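# Load a motor housing can into the press nest

## Task

Pick a single motor housing can out of the steel tray on the robot's table and set it into the round nest beneath the press's raised ram on the same table, with its open end facing up and sitting all the way down; at the end, neither gripper may be in contact with any can.

## Robot and tools

Robot: two arms, left_arm and right_arm, each with a parallel two-finger gripper. The fingers point along the gripper's own +z axis and close along its y axis. The reported hand point sits between the finger pads, just under 1 cm back from the tips.

Scene frame (used for printed positions): origin at table-top height, midway between the two nominal arm bases; +x goes out over the table, +z up, and left_arm is on the +y side (arm names do not match image left/right). end_effector_position is in metres, end_effector_quat_wxyz is the orientation. Printed positions can be slightly wrong, more so at long reach. A BASES line, if present, gives calibrated base locations.

Command rows: every motion number is in [-1, 1]. A row always has 14 numbers, even if one arm stays still: dx, dy, dz, rx, ry, rz, opening for left_arm, then the same seven for right_arm. The six pose numbers are an offset, not a pose: they are measured from that arm's Hand target as it stood when the action or move began, along that Hand target's own axes (not the scene axes). Scale: 1.0 equals 0.6 m for dx, dy, dz and 180 degrees for the rotation; rx, ry, rz form a single rotation vector. Sending all six as 0 re-commands the current Hand target. Opening is absolute, not an offset: +1 fully open (about 87 mm between pads), +0.5 about 69 mm, 0 about 43 mm, -0.5 about 18 mm, -1 closed. Every row sends an opening, so to leave a gripper alone repeat its present command; 0 means half-closed, not no change.

execute_actions(actions, cameras): actions is a list of actions; each action is a table of up to 15 rows, one row per 1/30 s step, padded with its last row to 15 steps. All rows of one action count from the same start Hand target; the next action starts from the new one, so repeating an offset keeps moving. An empty list just returns state and images. cameras picks images (cam_head_left, cam_head_right; omitted or ["all"] gives both, [] none).

move(target, speed, blend, opening_speed, blocking, cameras): straight-line motion of each gripper toward target, which is one 14-number row or a list of up to 15 rows differing only in offsets; every row counts from the same starting Hand targets. speed is the path's top speed in m/s, 0.002 to 0.5 (default 0.25), one value or one per target; turning is capped at twice that in rad/s. blend (m) rounds corners between listed targets. opening_speed (0.2 or more, per second on the -1..+1 scale) makes fingers ramp instead of jumping. blocking=false returns early; then call wait or stop before sending anything else. Moves do not avoid obstacles or the other arm, and grippers lag and overshoot more when fast. The result adds a move: line: done (settled within 10 mm and 2 degrees), off_target, moving, held, or fault, plus any limits (paced = command clipped, held = steps withheld).

wait(seconds 0 to 10): lets time pass with arms holding their last command; a running move continues. stop(): brakes a running move. zoom_image(camera, region [x0, y0, x1, y1] pixels, at most 504x504): closer look at the latest image of cam_head_left or cam_head_right (each 672x504). finished_scene(scene): the first call only asks you to double-check; the second call really ends that scene.

Reading results: Hand target is the pose the controller is actually aiming at after clipping (within 100 mm and 20 degrees of the measured pose each step); base the next offsets on it. The gripper may rest short of it and keep pushing; to release a push, command the target back past the gripper. pose unreachable means the clearance check withheld that arm's command. grip_measured uses the same scale as opening; to grasp, command about 0.04 below the reading at first contact. Grip force is about 20 N per pad. HELD labels in step readings mark withheld steps. Joint torques are noisy, offset, and joints 1-3 wrap at ±28 N m.

Cautions: gravity and friction can leave a gripper low, short or tilted, especially far out; check position and orientation after each move and correct tilt. Small moves may not happen or go sideways. Move slowly near the tray, can and press; avoid fast contact, pressing far past a surface, collisions between arms, dropping the can, or knocking anything off the table (that fails the job). Something may briefly pull on the held can or shove loose items. Holding loads or straining out of reach heats motors: MOTOR HOT appears at 75 °C, and at 90 °C that arm folds away and stops for the rest of the scene. After seating the can open end up, open and back the gripper away so nothing touches it.

Each tool is called after "Call:" by a JSON object that holds its "api" and its "payload", one argument or row to a line.

## Session

Call:
{"api": "execute_actions", "payload": {
  "actions": []
}}

Scene clock: 0.00 s.
left_arm: end_effector_position=(+0.4891, +0.2555, +0.2807) grip_measured=+0.972 end_effector_quat_wxyz=(+0.465, +0.043, +0.806, +0.364) | right_arm: end_effector_position=(+0.5203, -0.4964, +0.3712) grip_measured=+0.978 end_effector_quat_wxyz=(+0.724, +0.437, +0.511, -0.150)
Joint positions: left_arm=[-0.441 1.759 1.63 -0.401 -0.93 0.278 0.986] | right_arm=[-0.099 1.771 1.565 0.339 0.781 0.41 0.989]
Joint velocities: left_arm=[-0.017 0.012 -0.007 -0.066 0.022 -0.066 0.008] | right_arm=[0.012 -0.017 -0.012 -0.066 0.022 -0.007 0.018]
Joint torques (N m): no reading
Heat: left arm: 33 °C; right arm: 36 °C.
Hand target: left_arm +0.4886, +0.2557, +0.2899; +0.475, +0.036, +0.802, +0.361 | right_arm +0.5166, -0.4959, +0.3856; +0.734, +0.438, +0.499, -0.144
Tool commands: left_gripper/opening=+1.0 right_gripper/opening=+1.0

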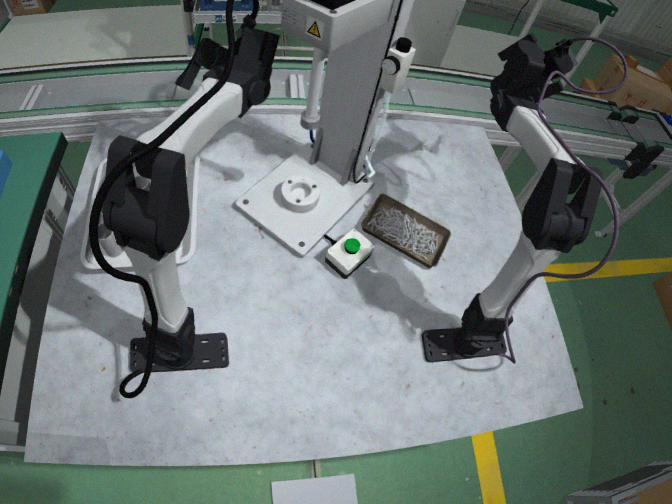

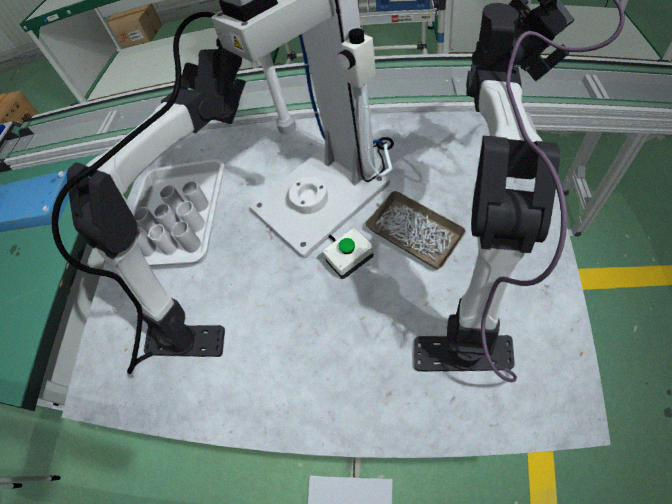

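Call:
{"api": "zoom_image", "payload": {
  "camera": "cam_head_right",
  "region": [120, 150, 240, 280]
}}

Call:
{"api": "zoom_image", "payload": {
  "camera": "cam_head_right",
  "region": [240, 80, 400, 260]
}}

Call:
{"api": "zoom_image", "payload": {
  "camera": "cam_head_left",
  "region": [230, 80, 390, 260]
}}

Scaled by 3.877.

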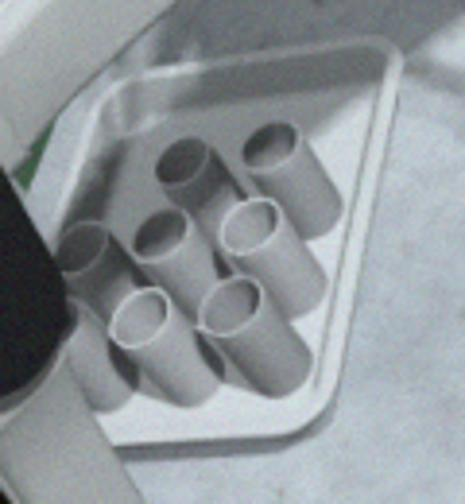

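Scaled by 2.800.

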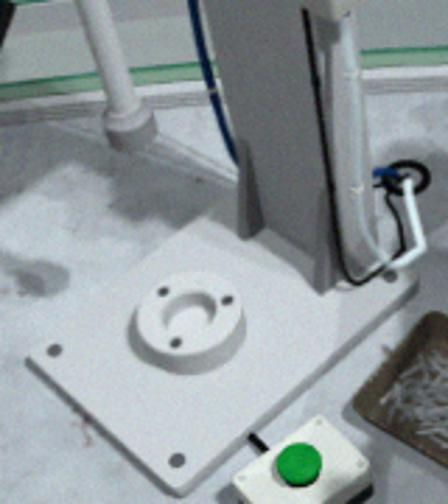

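Scaled by 2.800.

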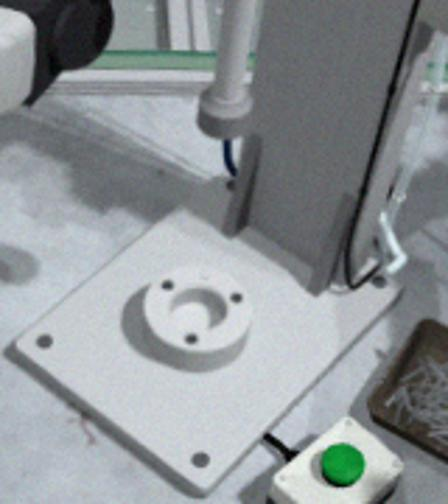

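Call:
{"api": "move", "payload": {
  "target": [0.166,-0.156,-0.2347,0.2033,0.0597,-0.1207,1,0,0,0,0,0,0,1]
}}

Scene clock: 16.20 s.
left_arm: end_effector_position=(+0.3503, +0.1529, +0.1972) grip_measured=+0.972 end_effector_quat_wxyz=(+0.408, +0.000, +0.913, +0.012) | right_arm: end_effector_position=(+0.5203, -0.4964, +0.3712) grip_measured=+0.978 end_effector_quat_wxyz=(+0.724, +0.437, +0.511, -0.150)
Joint positions: left_arm=[-0.603 1.361 1.23 -0.687 -0.421 -0.381 0.986] | right_arm=[-0.099 1.771 1.565 0.339 0.781 0.41 0.989]
Joint velocities: left_arm=[-0.032 -0.017 0.002 -0.007 0.007 0.051 0.008] | right_arm=[-0.007 -0.002 -0.002 -0.007 -0.051 0.022 -0.003]
Joint torques (N m): left_arm=[-0.58 -8.21 5.41 1.39 -0.01 -0.1] | right_arm=[-0.23 -9.36 8.21 1.63 -0.06 -0.04]
Heat: left arm: 37 °C; right arm: 40 °C.
Hand target: left_arm +0.3483, +0.1493, +0.2026; +0.418, -0.003, +0.908, -0.002 | right_arm +0.5166, -0.4959, +0.3856; +0.734, +0.438, +0.499, -0.144
Off the commanded pose: left_arm 0.004 m, 2 deg | right_arm 0.015 m, 2 deg.
move: off_target (right_arm)

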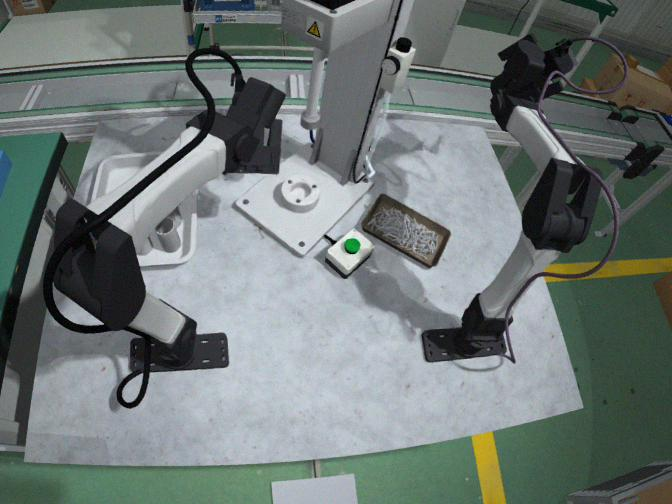

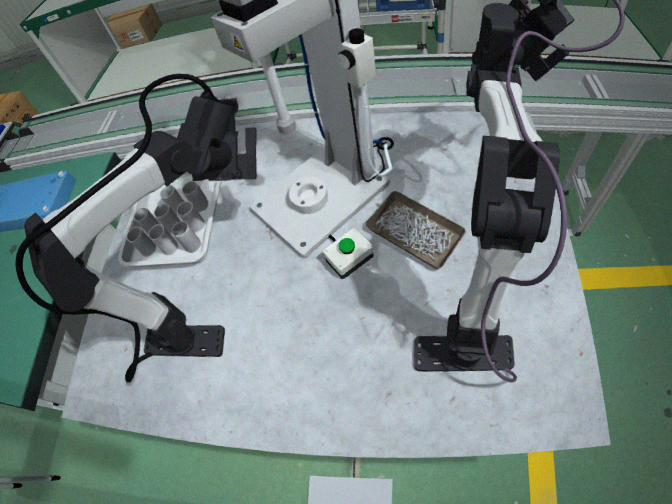

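Call:
{"api": "zoom_image", "payload": {
  "camera": "cam_head_left",
  "region": [200, 60, 360, 220]
}}

Call:
{"api": "zoom_image", "payload": {
  "camera": "cam_head_right",
  "region": [120, 100, 280, 280]
}}

Scaled by 3.150.

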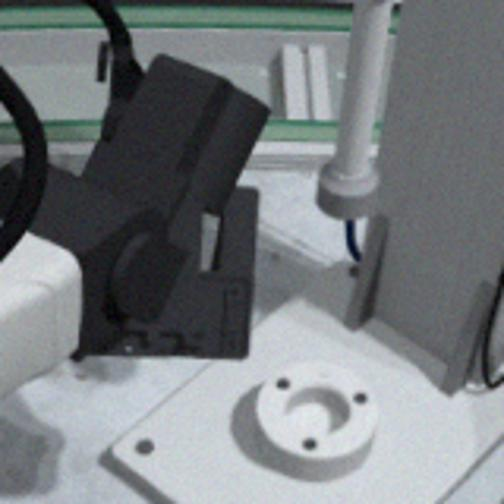

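Scaled by 2.800.

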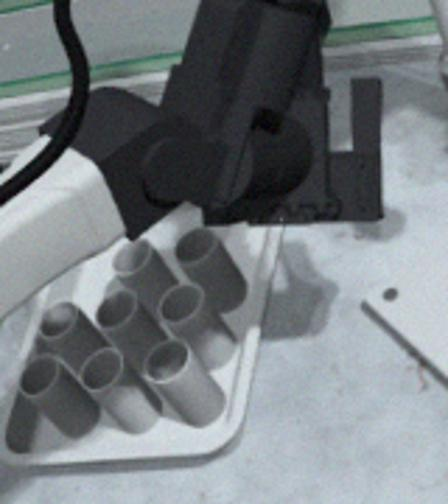

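Call:
{"api": "move", "payload": {
  "target": [0.236,-0.082,-0.015,0.2128,0,0.1786,-1,0,0,0,0,0,0,1]
}}

Call:
{"api": "zoom_image", "payload": {
  "camera": "cam_head_left",
  "region": [200, 120, 360, 280]
}}

Call:
{"api": "zoom_image", "payload": {
  "camera": "cam_head_right",
  "region": [180, 120, 340, 280]
}}

Scene clock: 37.53 s.
left_arm: end_effector_position=(+0.2478, +0.1044, +0.1001) grip_measured=-1.000 end_effector_quat_wxyz=(+0.369, +0.372, +0.833, -0.178) | right_arm: end_effector_position=(+0.5203, -0.4964, +0.3712) grip_measured=+0.978 end_effector_quat_wxyz=(+0.724, +0.437, +0.511, -0.150)
Joint positions: left_arm=[-0.623 1.054 0.636 -0.332 0.222 0.173 0] | right_arm=[-0.099 1.771 1.565 0.339 0.781 0.41 0.989]
Joint velocities: left_arm=[-0.002 -0.012 -0.032 -0.007 -0.051 0.007 0] | right_arm=[0.002 0.012 -0.002 -0.037 0.066 0.037 -0.003]
Joint torques (N m): left_arm=[-0.43 -4.3 5.52 1.5 0.27 0.13] | right_arm=[-0.23 -9.36 8.21 1.63 -0.06 -0.04]
Heat: left arm: 37 °C; right arm: 43 °C.
Hand target: left_arm +0.2473, +0.1016, +0.1030; +0.378, +0.379, +0.825, -0.183 | right_arm +0.5166, -0.4959, +0.3856; +0.734, +0.438, +0.499, -0.144
Off the commanded pose: left_arm 0.006 m, 2 deg | right_arm 0.015 m, 2 deg.
move: off_target (right_arm)

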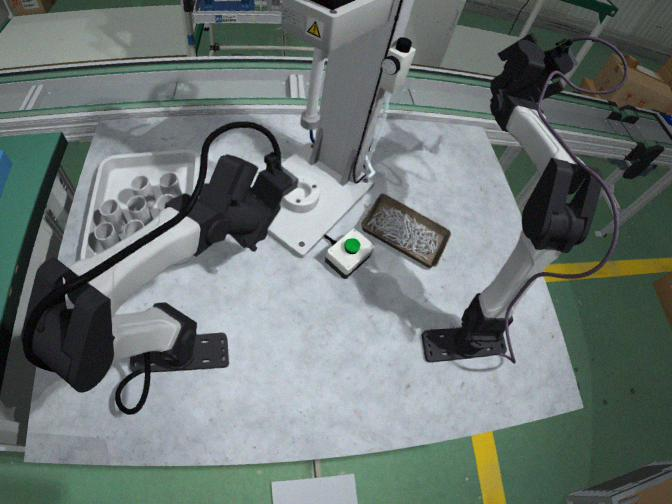

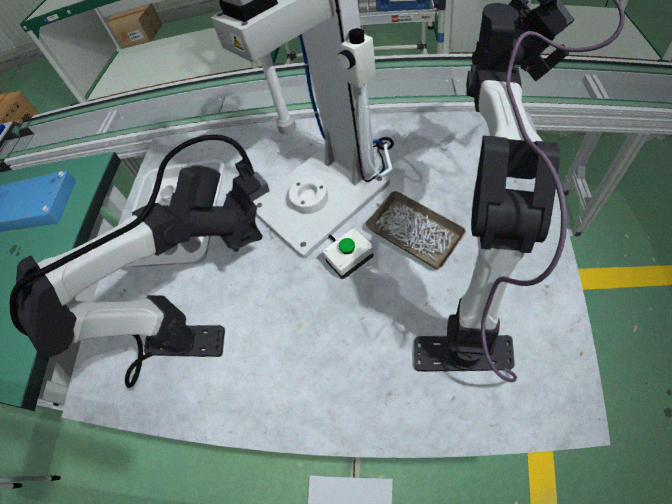

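Scaled by 3.150.

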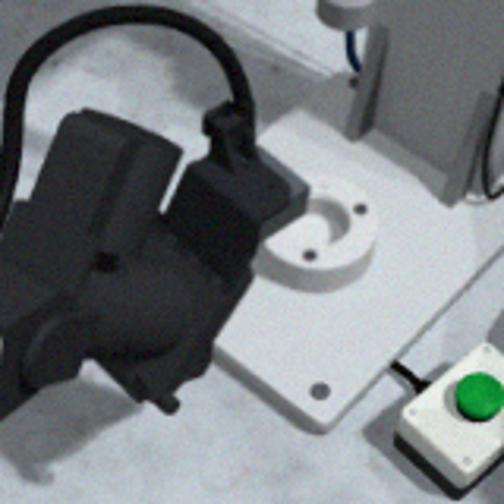

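Scaled by 3.150.

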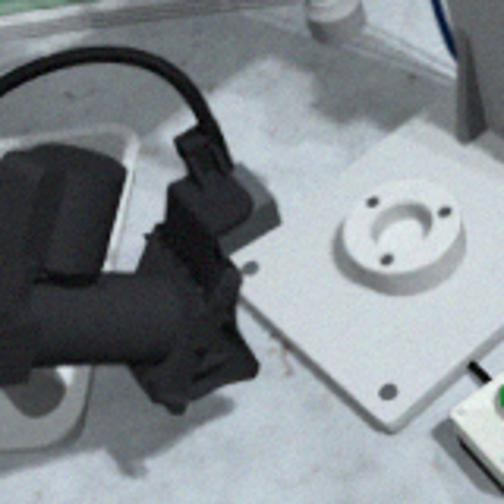

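Call:
{"api": "move", "payload": {
  "target": [0,0,0,0,0,0,1,0,0,0,0,0,0,1],
  "cameras": ["cam_head_left","cam_head_right"]
}}

Call:
{"api": "zoom_image", "payload": {
  "camera": "cam_head_left",
  "region": [200, 120, 360, 280]
}}

Call:
{"api": "zoom_image", "payload": {
  "camera": "cam_head_right",
  "region": [180, 120, 340, 280]
}}

Scene clock: 42.13 s.
left_arm: end_effector_position=(+0.2478, +0.1042, +0.1003) grip_measured=+0.972 end_effector_quat_wxyz=(+0.369, +0.372, +0.833, -0.178) | right_arm: end_effector_position=(+0.5203, -0.4964, +0.3712) grip_measured=+0.978 end_effector_quat_wxyz=(+0.724, +0.437, +0.511, -0.150)
Joint positions: left_arm=[-0.623 1.054 0.636 -0.331 0.223 0.174 0.986] | right_arm=[-0.099 1.771 1.565 0.339 0.781 0.41 0.989]
Joint velocities: left_arm=[-0.032 -0.032 -0.022 -0.051 0.037 -0.037 -0.003] | right_arm=[-0.007 -0.002 -0.022 0.037 -0.037 -0.022 -0.013]
Joint torques (N m): left_arm=[-0.25 -4.31 5.6 1.47 0.28 0.19] | right_arm=[-0.21 -9.36 8.21 1.63 -0.06 -0.04]
Heat: left arm: 37 °C; right arm: 43 °C.
Hand target: left_arm +0.2473, +0.1015, +0.1030; +0.378, +0.379, +0.824, -0.183 | right_arm +0.5166, -0.4959, +0.3856; +0.734, +0.438, +0.499, -0.144
Off the commanded pose: left_arm 0.004 m, 2 deg | right_arm 0.015 m, 2 deg.
move: off_target (right_arm)

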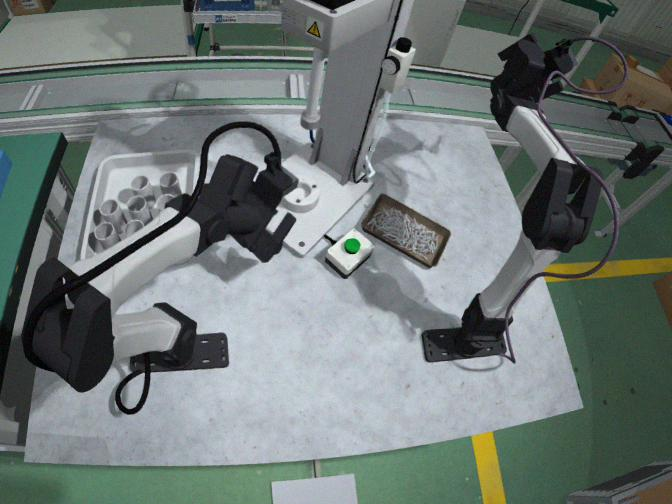

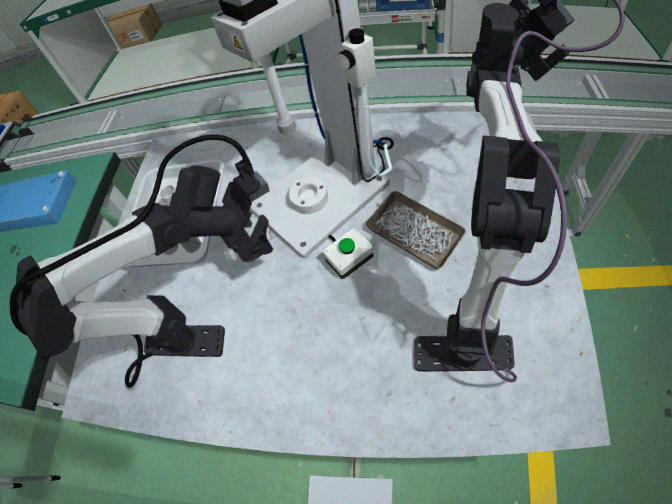

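Scaled by 3.150.

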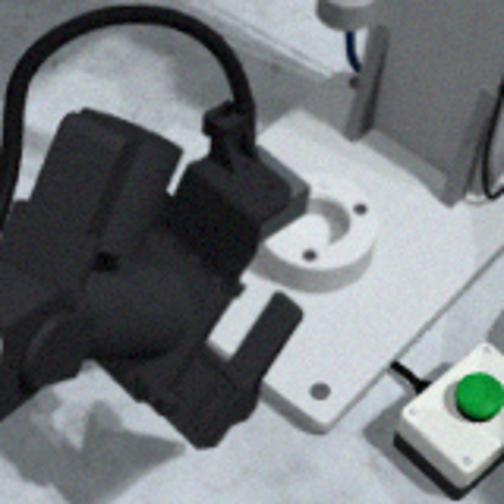

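Scaled by 3.150.

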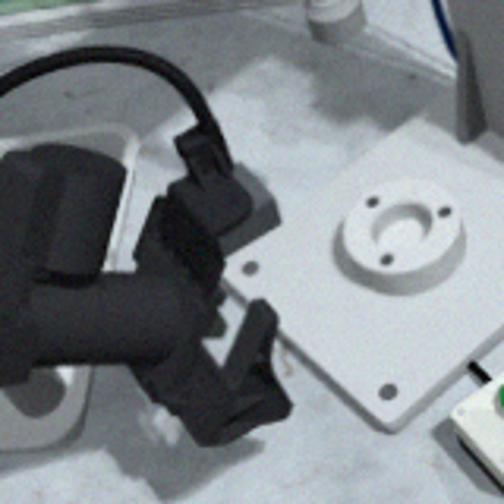

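Call:
{"api": "move", "payload": {
  "target": [0.051,-0.233,0.076,0,0,0,1,0,0,0,0,0,0,1]
}}

Call:
{"api": "zoom_image", "payload": {
  "camera": "cam_head_left",
  "region": [240, 200, 400, 360]
}}

Call:
{"api": "zoom_image", "payload": {
  "camera": "cam_head_right",
  "region": [240, 200, 400, 360]
}}

Scene clock: 51.17 s.
left_arm: end_effector_position=(+0.1440, +0.0014, +0.0498) grip_measured=+0.972 end_effector_quat_wxyz=(+0.364, +0.379, +0.829, -0.191) | right_arm: end_effector_position=(+0.5203, -0.4964, +0.3712) grip_measured=+0.978 end_effector_quat_wxyz=(+0.724, +0.437, +0.511, -0.150)
Joint positions: left_arm=[-1.327 1.237 0.523 -0.042 -0.268 -0.3 0.986] | right_arm=[-0.099 1.771 1.565 0.339 0.781 0.41 0.989]
Joint velocities: left_arm=[-0.002 0.007 0.012 -0.022 0.022 0.11 -0.003] | right_arm=[0.002 0.002 0.007 -0.037 0.037 -0.037 -0.003]
Joint torques (N m): left_arm=[-0.69 -3.06 6.16 1.46 -0.12 -0.08] | right_arm=[-0.23 -9.37 8.21 1.63 -0.06 -0.04]
Heat: left arm: 37 °C; right arm: 44 °C.
Hand target: left_arm +0.1446, -0.0028, +0.0513; +0.369, +0.374, +0.828, -0.195 | right_arm +0.5166, -0.4959, +0.3856; +0.734, +0.438, +0.499, -0.144
Off the commanded pose: left_arm 0.006 m, 2 deg | right_arm 0.015 m, 2 deg.
move: off_target (right_arm)

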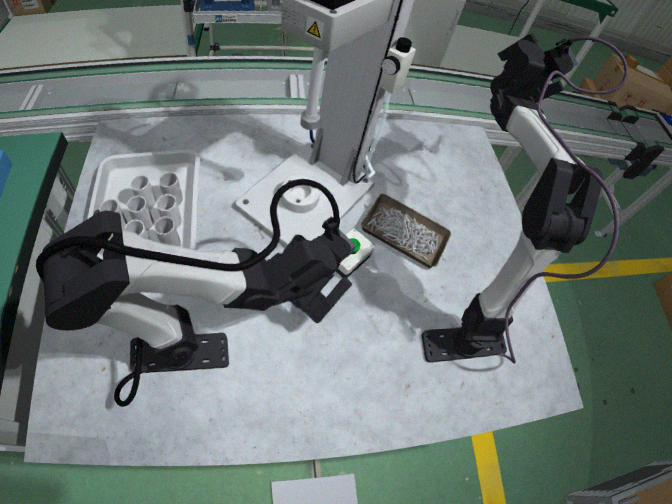

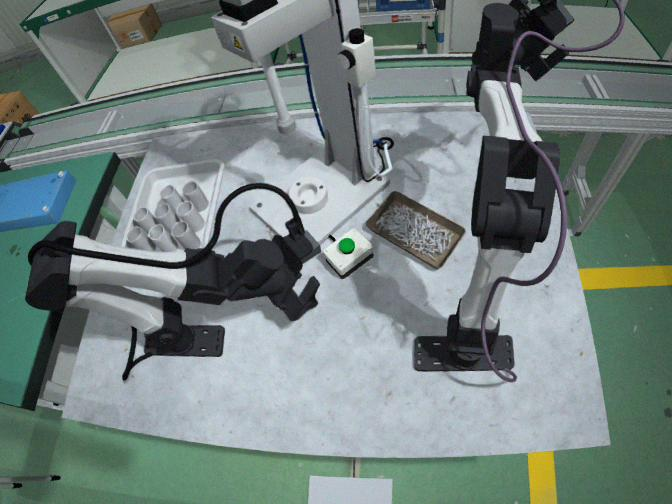

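Scaled by 3.150.

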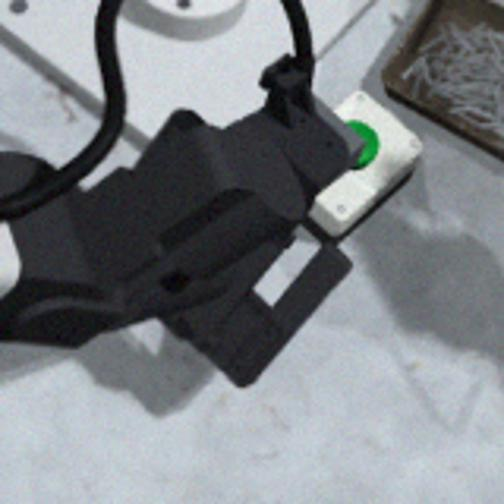

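Scaled by 3.150.

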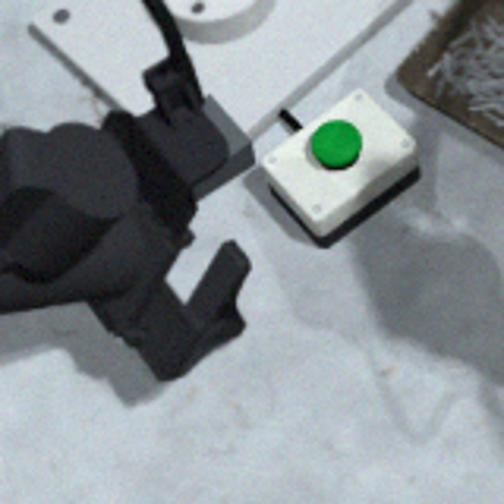

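Call:
{"api": "zoom_image", "payload": {
  "camera": "cam_head_left",
  "region": [80, 140, 210, 250]
}}

Call:
{"api": "zoom_image", "payload": {
  "camera": "cam_head_right",
  "region": [110, 150, 240, 270]
}}

Scaled by 3.877.

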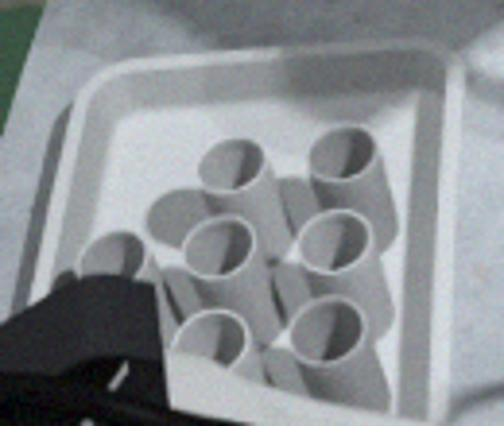

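Scaled by 3.877.

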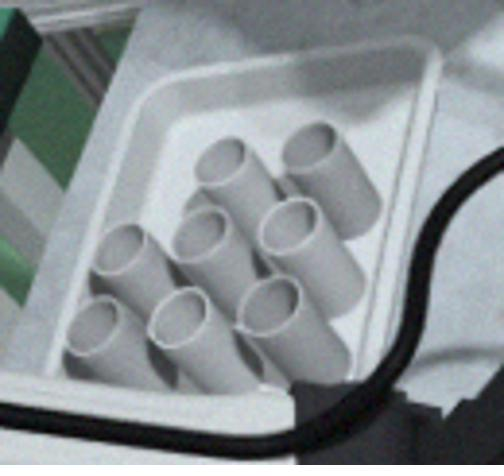

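Call:
{"api": "move", "payload": {
  "target": [
    [-0.1915,0,-0.161,-0.05,0,-0.04,0.4,0,0,0,0,0,0,1],
    [-0.0467,0.472,-0.3827,-0.3404,0,-0.2858,0.4,0,0,0,0,0,0,1]
  ],
  "blend": [0.03,0]
}}

Call:
{"api": "zoom_image", "payload": {
  "camera": "cam_head_left",
  "region": [80, 100, 240, 260]
}}

Call:
{"api": "zoom_image", "payload": {
  "camera": "cam_head_right",
  "region": [100, 100, 260, 260]
}}

Scene clock: 81.80 s.
left_arm: end_effector_position=(+0.2633, +0.3033, +0.2159) grip_measured=+0.400 end_effector_quat_wxyz=(+0.401, -0.236, +0.877, +0.120) | right_arm: end_effector_position=(+0.5203, -0.4964, +0.3712) grip_measured=+0.978 end_effector_quat_wxyz=(+0.724, +0.437, +0.511, -0.150)
Joint positions: left_arm=[-0.316 0.989 1.094 -1 -0.586 -0.578 0.7] | right_arm=[-0.099 1.771 1.565 0.339 0.781 0.41 0.989]
Joint velocities: left_arm=[-0.007 -0.017 -0.022 -0.022 0.022 -0.007 -0.004] | right_arm=[0.007 0.012 -0.007 0.007 0.007 0.022 0.008]
Joint torques (N m): left_arm=[0.55 -1.33 7.13 1.28 -0.07 0.14] | right_arm=[-0.21 -9.36 8.21 1.63 -0.06 -0.04]
Heat: left arm: 38 °C; right arm: 45 °C.
Hand target: left_arm +0.2689, +0.3021, +0.2215; +0.409, -0.236, +0.875, +0.112 | right_arm +0.5166, -0.4959, +0.3856; +0.734, +0.438, +0.499, -0.144
Off the commanded pose: left_arm 0.007 m, 2 deg | right_arm 0.015 m, 2 deg.
move: off_target (right_arm)

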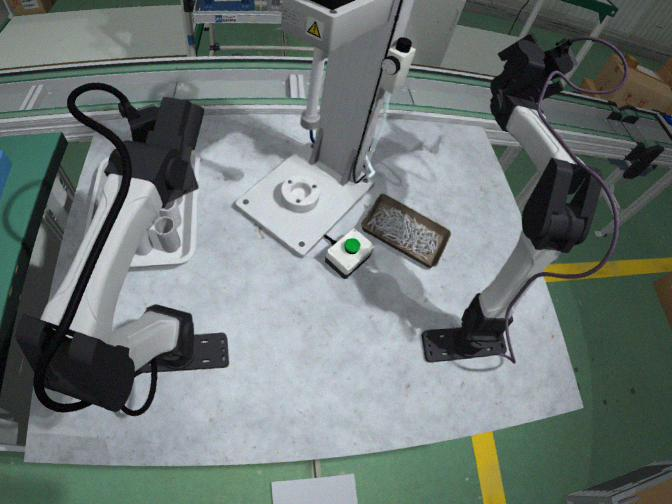

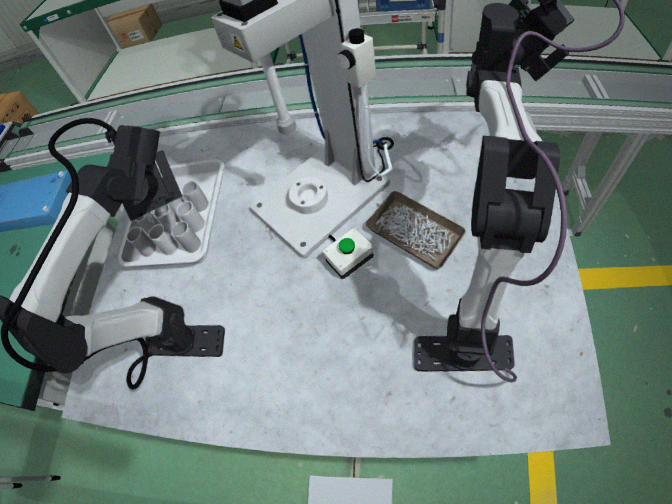

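Scaled by 3.150.

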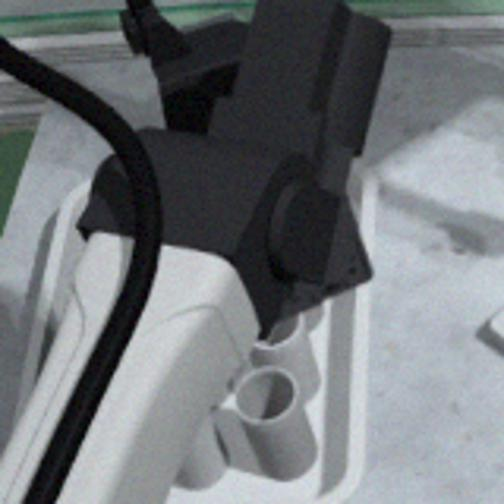

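Scaled by 3.150.

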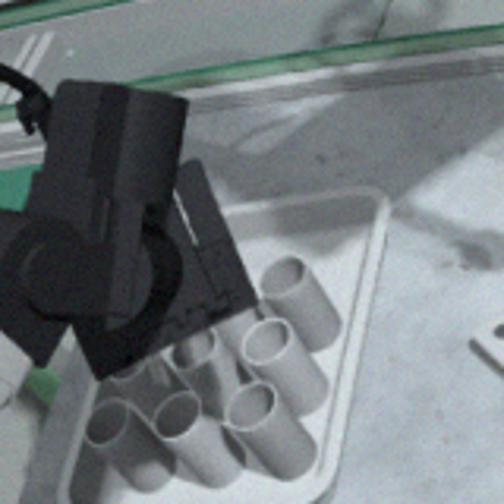

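Call:
{"api": "move", "payload": {
  "target": [0.109,0.025,0.123,0,0,0,0.4,0,0,0,0,0,0,1]
}}

Call:
{"api": "zoom_image", "payload": {
  "camera": "cam_head_right",
  "region": [100, 120, 240, 260]
}}

Call:
{"api": "zoom_image", "payload": {
  "camera": "cam_head_left",
  "region": [80, 120, 220, 260]
}}

Scene clock: 92.70 s.
left_arm: end_effector_position=(+0.2714, +0.3250, +0.1264) grip_measured=+0.400 end_effector_quat_wxyz=(+0.407, -0.236, +0.874, +0.118) | right_arm: end_effector_position=(+0.5203, -0.4964, +0.3712) grip_measured=+0.978 end_effector_quat_wxyz=(+0.724, +0.437, +0.511, -0.150)
Joint positions: left_arm=[-0.176 0.908 0.68 -0.589 -0.497 -0.451 0.7] | right_arm=[-0.099 1.771 1.565 0.339 0.781 0.41 0.989]
Joint velocities: left_arm=[-0.002 -0.022 0.007 -0.051 0.037 -0.022 0.001] | right_arm=[-0.017 -0.007 0.012 0.022 0.081 -0.022 -0.003]
Joint torques (N m): left_arm=[0.64 -2.43 5.52 1.35 -0.05 0.12] | right_arm=[-0.23 -9.36 8.21 1.63 -0.06 -0.04]
Heat: left arm: 40 °C; right arm: 46 °C.
Hand target: left_arm +0.2722, +0.3252, +0.1253; +0.410, -0.234, +0.874, +0.115 | right_arm +0.5166, -0.4959, +0.3856; +0.734, +0.438, +0.499, -0.144
Off the commanded pose: left_arm 0.004 m, 1 deg | right_arm 0.015 m, 2 deg.
move: off_target (right_arm)

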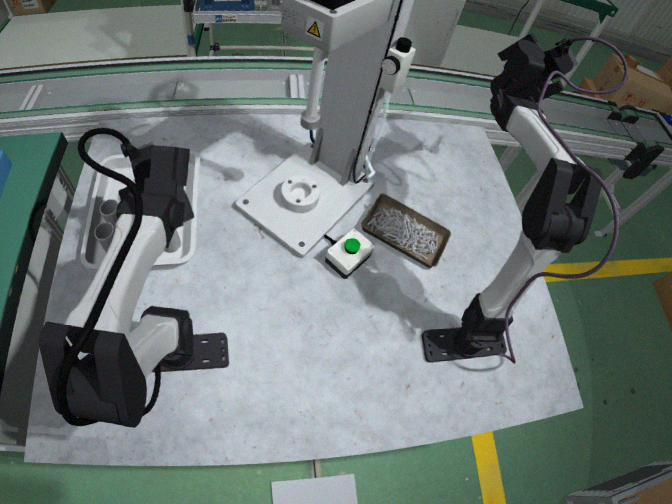

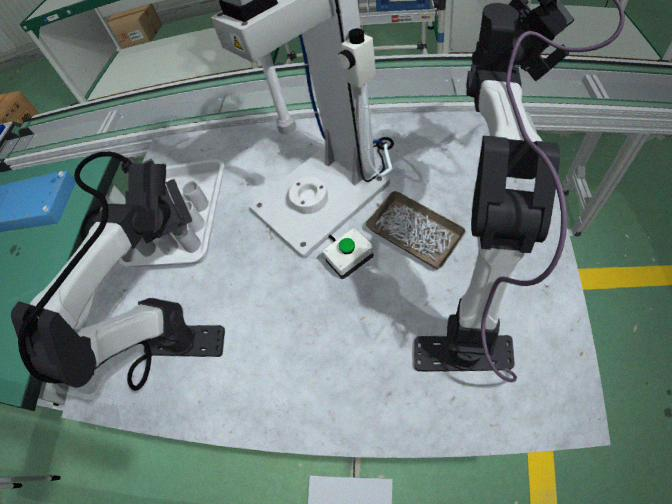

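Scaled by 3.600.

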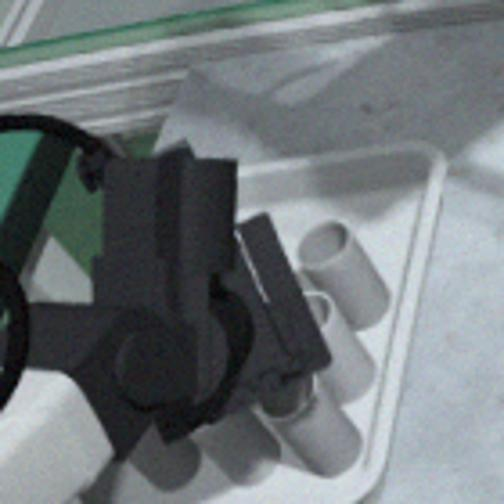

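Scaled by 3.600.

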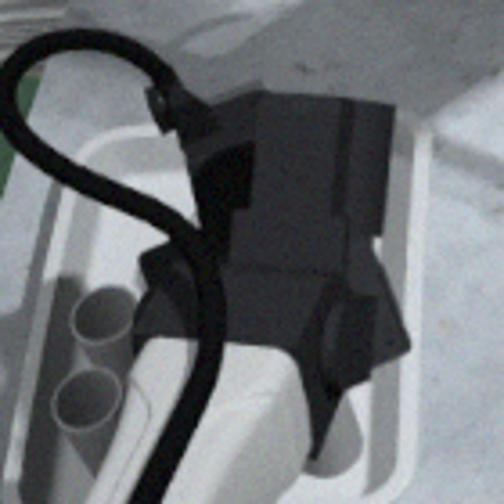

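Call:
{"api": "move", "payload": {
  "target": [
    [0,0,-0.17,0,0,0,0.4,0,0,0,0,0,0,1],
    [0.001,-0.193,-0.3255,0.4806,-0.1743,0.1705,0.4,0,0,0,0,0,0,1]
  ]
}}

Call:
{"api": "zoom_image", "payload": {
  "camera": "cam_head_left",
  "region": [180, 120, 360, 300]
}}

Call:
{"api": "zoom_image", "payload": {
  "camera": "cam_head_right",
  "region": [160, 120, 340, 300]
}}

Scene clock: 134.30 s.
left_arm: end_effector_position=(+0.1979, +0.1498, +0.2505) grip_measured=+0.400 end_effector_quat_wxyz=(+0.611, +0.358, +0.618, -0.342) | right_arm: end_effector_position=(+0.5203, -0.4964, +0.3712) grip_measured=+0.978 end_effector_quat_wxyz=(+0.724, +0.437, +0.511, -0.150)
Joint positions: left_arm=[0.082 0.399 0.495 -0.145 1.17 0.062 0.7] | right_arm=[-0.099 1.771 1.565 0.339 0.781 0.41 0.989]
Joint velocities: left_arm=[0.002 -0.007 -0.002 -0.037 -0.037 0.022 0.004] | right_arm=[-0.002 -0.007 -0.007 -0.051 0.037 0.007 -0.003]
Joint torques (N m): left_arm=[-0.81 2.62 5.22 1.49 0.26 -0.09] | right_arm=[-0.23 -9.36 8.21 1.63 -0.06 -0.04]
Heat: left arm: 38 °C; right arm: 46 °C.
Hand target: left_arm +0.1975, +0.1473, +0.2476; +0.605, +0.360, +0.617, -0.352 | right_arm +0.5166, -0.4959, +0.3856; +0.734, +0.438, +0.499, -0.144
Off the commanded pose: left_arm 0.004 m, 2 deg | right_arm 0.015 m, 2 deg.
move: off_target (right_arm)

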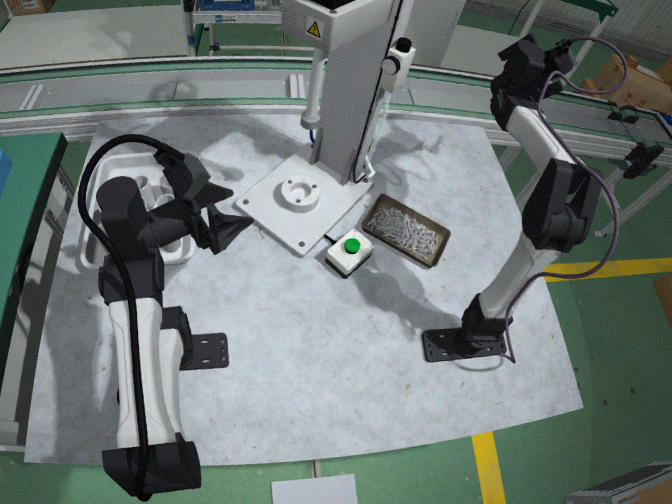

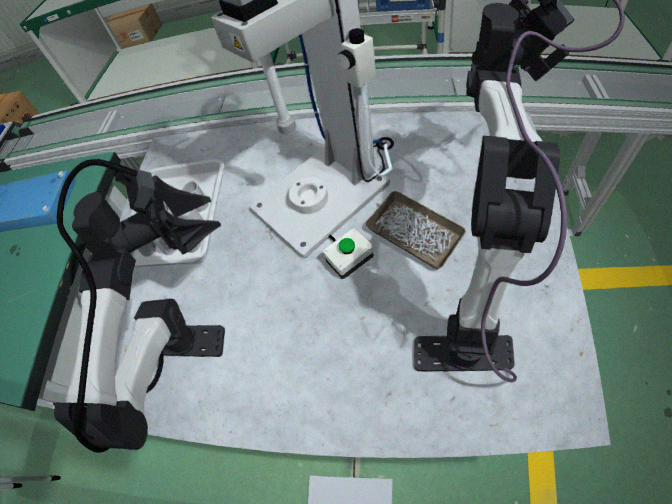

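Scaled by 2.800.

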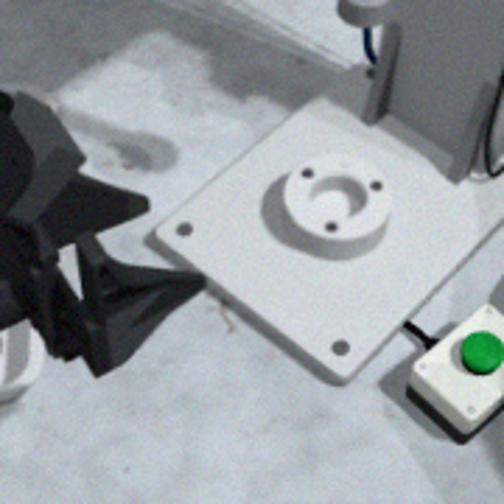

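Scaled by 2.800.

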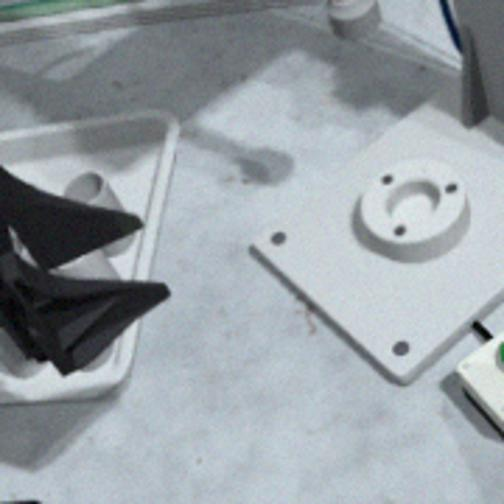

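Call:
{"api": "move", "payload": {
  "target": [0.246,-0.150,0.101,0,0,0,0.4,0,0,0,0,0,0,1]
}}

Call:
{"api": "zoom_image", "payload": {
  "camera": "cam_head_left",
  "region": [200, 160, 380, 340]
}}

Call:
{"api": "zoom_image", "payload": {
  "camera": "cam_head_right",
  "region": [200, 160, 380, 340]
}}

Call:
{"api": "move", "payload": {
  "target": [-0.083,0.3367,-0.0888,0,0,0,0.4,0,0,0,0,0,0,1]
}}

Call:
{"api": "zoom_image", "payload": {
  "camera": "cam_head_left",
  "region": [140, 100, 320, 280]
}}

Call:
{"api": "zoom_image", "payload": {
  "camera": "cam_head_right",
  "region": [140, 100, 320, 280]
}}

Scene clock: 145.47 s.
left_arm: end_effector_position=(+0.1461, +0.0504, +0.1086) grip_measured=+0.400 end_effector_quat_wxyz=(+0.564, +0.369, +0.653, -0.345) | right_arm: end_effector_position=(+0.5203, -0.4964, +0.3712) grip_measured=+0.978 end_effector_quat_wxyz=(+0.724, +0.437, +0.511, -0.150)
Joint positions: left_arm=[-1.155 0.398 0.021 0.249 -0.038 -0.039 0.7] | right_arm=[-0.099 1.771 1.565 0.339 0.781 0.41 0.989]
Joint velocities: left_arm=[-0.037 -0.007 0.012 -0.022 -0.022 0.051 0.009] | right_arm=[-0.002 -0.007 -0.002 0.037 -0.007 0.095 0.013]
Joint torques (N m): left_arm=[-0.55 1.77 5.97 1.8 -0.03 -0.09] | right_arm=[-0.23 -9.35 8.21 1.63 -0.06 -0.04]
Heat: left arm: 38 °C; right arm: 47 °C.
Hand target: left_arm +0.1459, +0.0498, +0.1054; +0.605, +0.341, +0.616, -0.371 | right_arm +0.5166, -0.4959, +0.3856; +0.734, +0.438, +0.499, -0.144
Off the commanded pose: left_arm 0.010 m, 6 deg | right_arm 0.015 m, 2 deg.
joint sent to its limit (left arm) — joint 3 (elbow), lower limit, where the elbow is as bent as it goes. The joint targets are off in position and orientation.
move: off_target (left_arm, right_arm)

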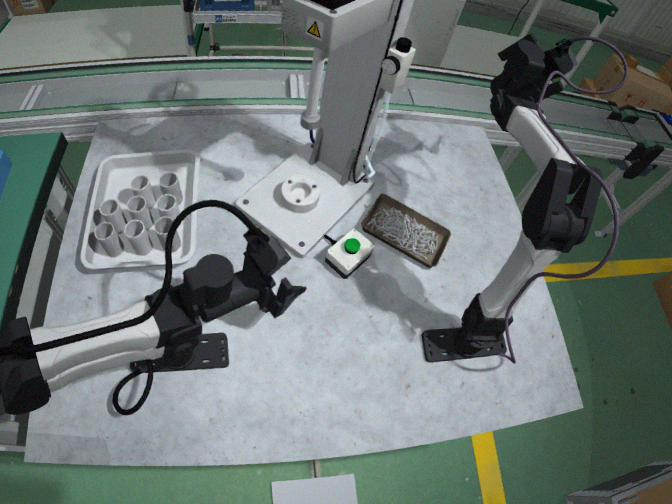

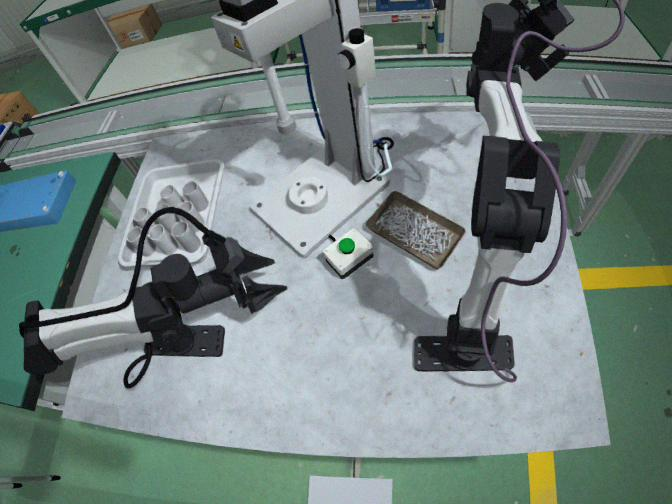

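Scaled by 2.800.

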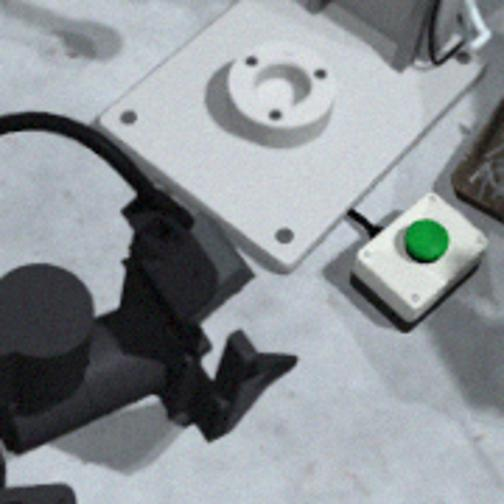

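Scaled by 2.800.

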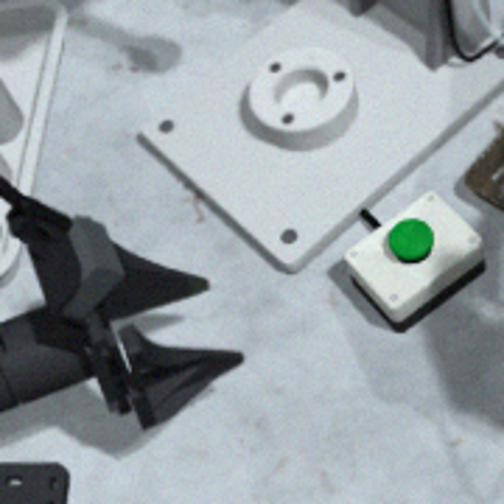

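Scene clock: 147.80 s.
left_arm: end_effector_position=(+0.2984, +0.1991, +0.1458) grip_measured=+0.400 end_effector_quat_wxyz=(+0.603, +0.363, +0.620, -0.347) | right_arm: end_effector_position=(+0.5203, -0.4964, +0.3712) grip_measured=+0.978 end_effector_quat_wxyz=(+0.724, +0.437, +0.511, -0.150)
Joint positions: left_arm=[0.262 1.227 0.313 0.757 1.362 0.161 0.7] | right_arm=[-0.099 1.771 1.565 0.339 0.781 0.41 0.989]
Joint velocities: left_arm=[0.007 0.017 -0.012 0.007 -0.066 0.022 -0.012] | right_arm=[0.017 0.007 -0.032 0.022 -0.051 0.037 -0.013]
Joint torques (N m): left_arm=[0.51 -2.37 5.12 1.34 0.31 -0.06] | right_arm=[-0.23 -9.36 8.21 1.63 -0.06 -0.04]
Heat: left arm: 39 °C; right arm: 47 °C.
Hand target: left_arm +0.2982, +0.2000, +0.1459; +0.603, +0.362, +0.619, -0.350 | right_arm +0.5166, -0.4959, +0.3856; +0.734, +0.438, +0.499, -0.144
Off the commanded pose: left_arm 0.003 m, 4 deg | right_arm 0.015 m, 2 deg.
move: off_target (left_arm, right_arm); limits=paced

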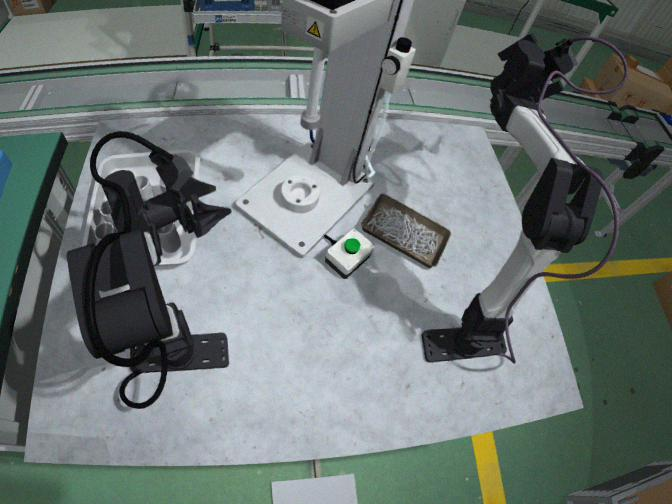

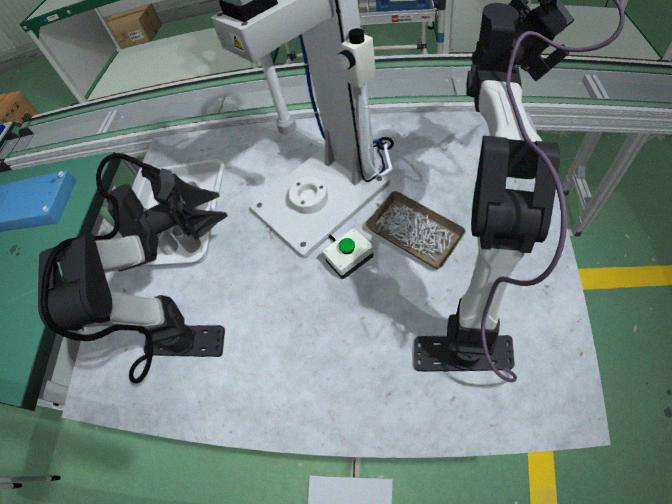

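Scaled by 2.800.

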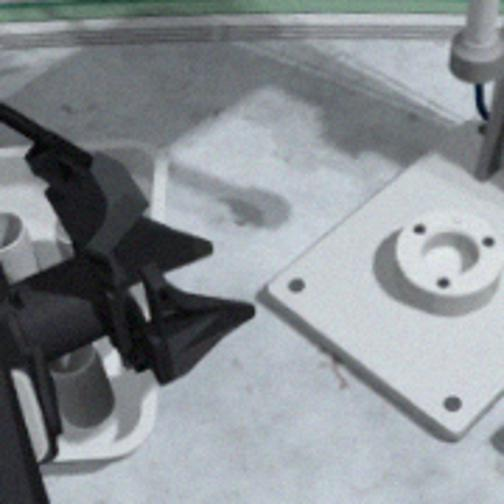

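Scaled by 2.800.

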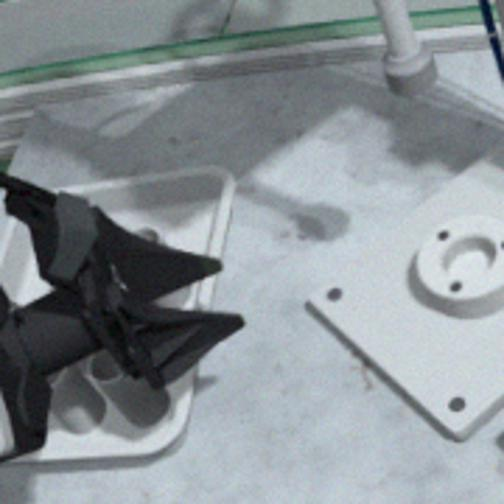

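Call:
{"api": "move", "payload": {
  "target": [-0.0233,0.2163,-0.0848,-0.1667,0,0,0.4,0,0,0,0,0,0,1]
}}

Call:
{"api": "zoom_image", "payload": {
  "camera": "cam_head_left",
  "region": [90, 100, 250, 260]
}}

Call:
{"api": "zoom_image", "payload": {
  "camera": "cam_head_right",
  "region": [110, 110, 270, 270]
}}

Scene clock: 180.93 s.
left_arm: end_effector_position=(+0.3781, +0.3030, +0.1517) grip_measured=+0.400 end_effector_quat_wxyz=(+0.667, +0.195, +0.695, -0.185) | right_arm: end_effector_position=(+0.5203, -0.4964, +0.3712) grip_measured=+0.978 end_effector_quat_wxyz=(+0.724, +0.437, +0.511, -0.150)
Joint positions: left_arm=[0.412 1.384 0.422 0.884 1.008 0.068 0.7] | right_arm=[-0.099 1.771 1.565 0.339 0.781 0.41 0.989]
Joint velocities: left_arm=[-0.002 0.002 0.027 0.051 -0.066 0.007 0.004] | right_arm=[-0.017 -0.007 -0.022 -0.007 -0.022 0.007 0.008]
Joint torques (N m): left_arm=[0.29 -3.78 7.3 1.55 0.08 -0.07] | right_arm=[-0.23 -9.36 8.21 1.63 -0.06 -0.04]
Heat: left arm: 39 °C; right arm: 47 °C.
Hand target: left_arm +0.3858, +0.3083, +0.1609; +0.676, +0.195, +0.688, -0.176 | right_arm +0.5166, -0.4959, +0.3856; +0.734, +0.438, +0.499, -0.144
Off the commanded pose: left_arm 0.014 m, 2 deg | right_arm 0.015 m, 2 deg.
move: off_target (left_arm, right_arm)

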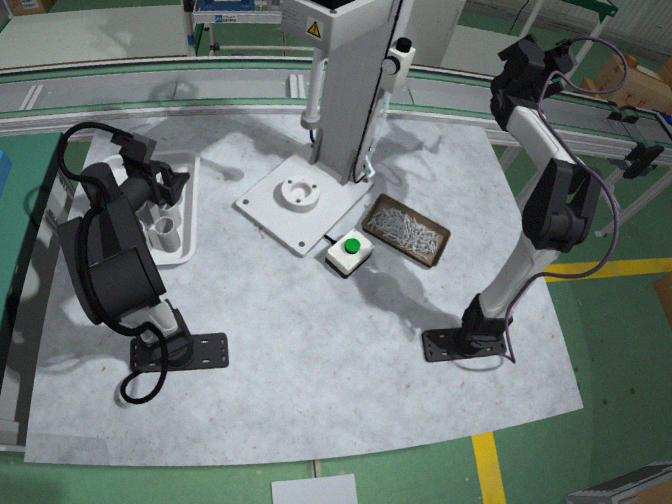

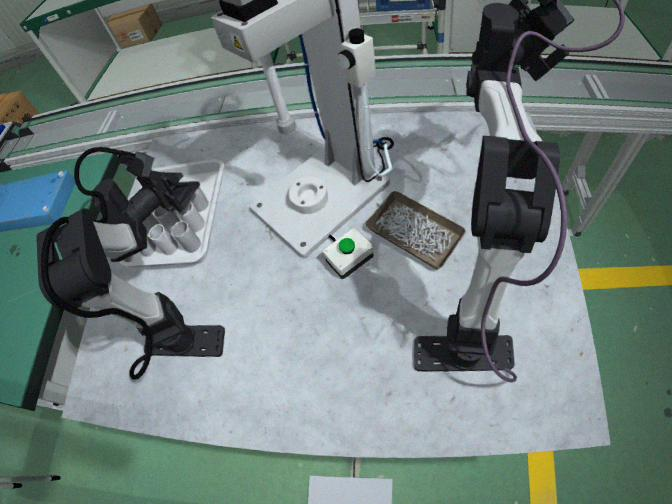

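Scaled by 3.150.

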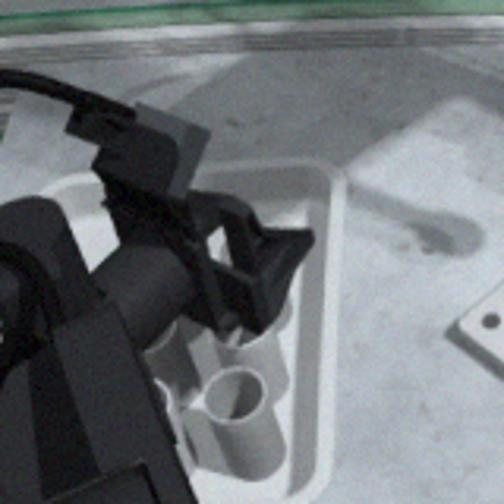

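Scaled by 3.150.

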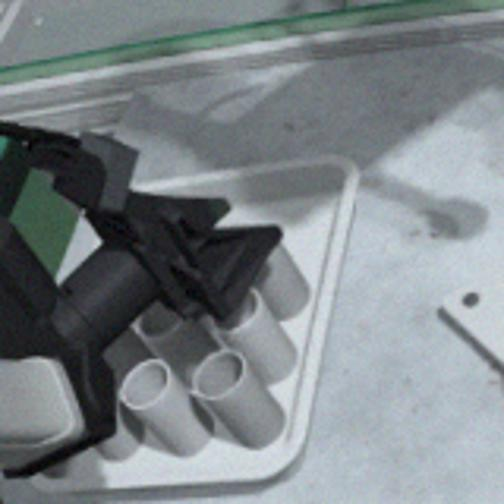

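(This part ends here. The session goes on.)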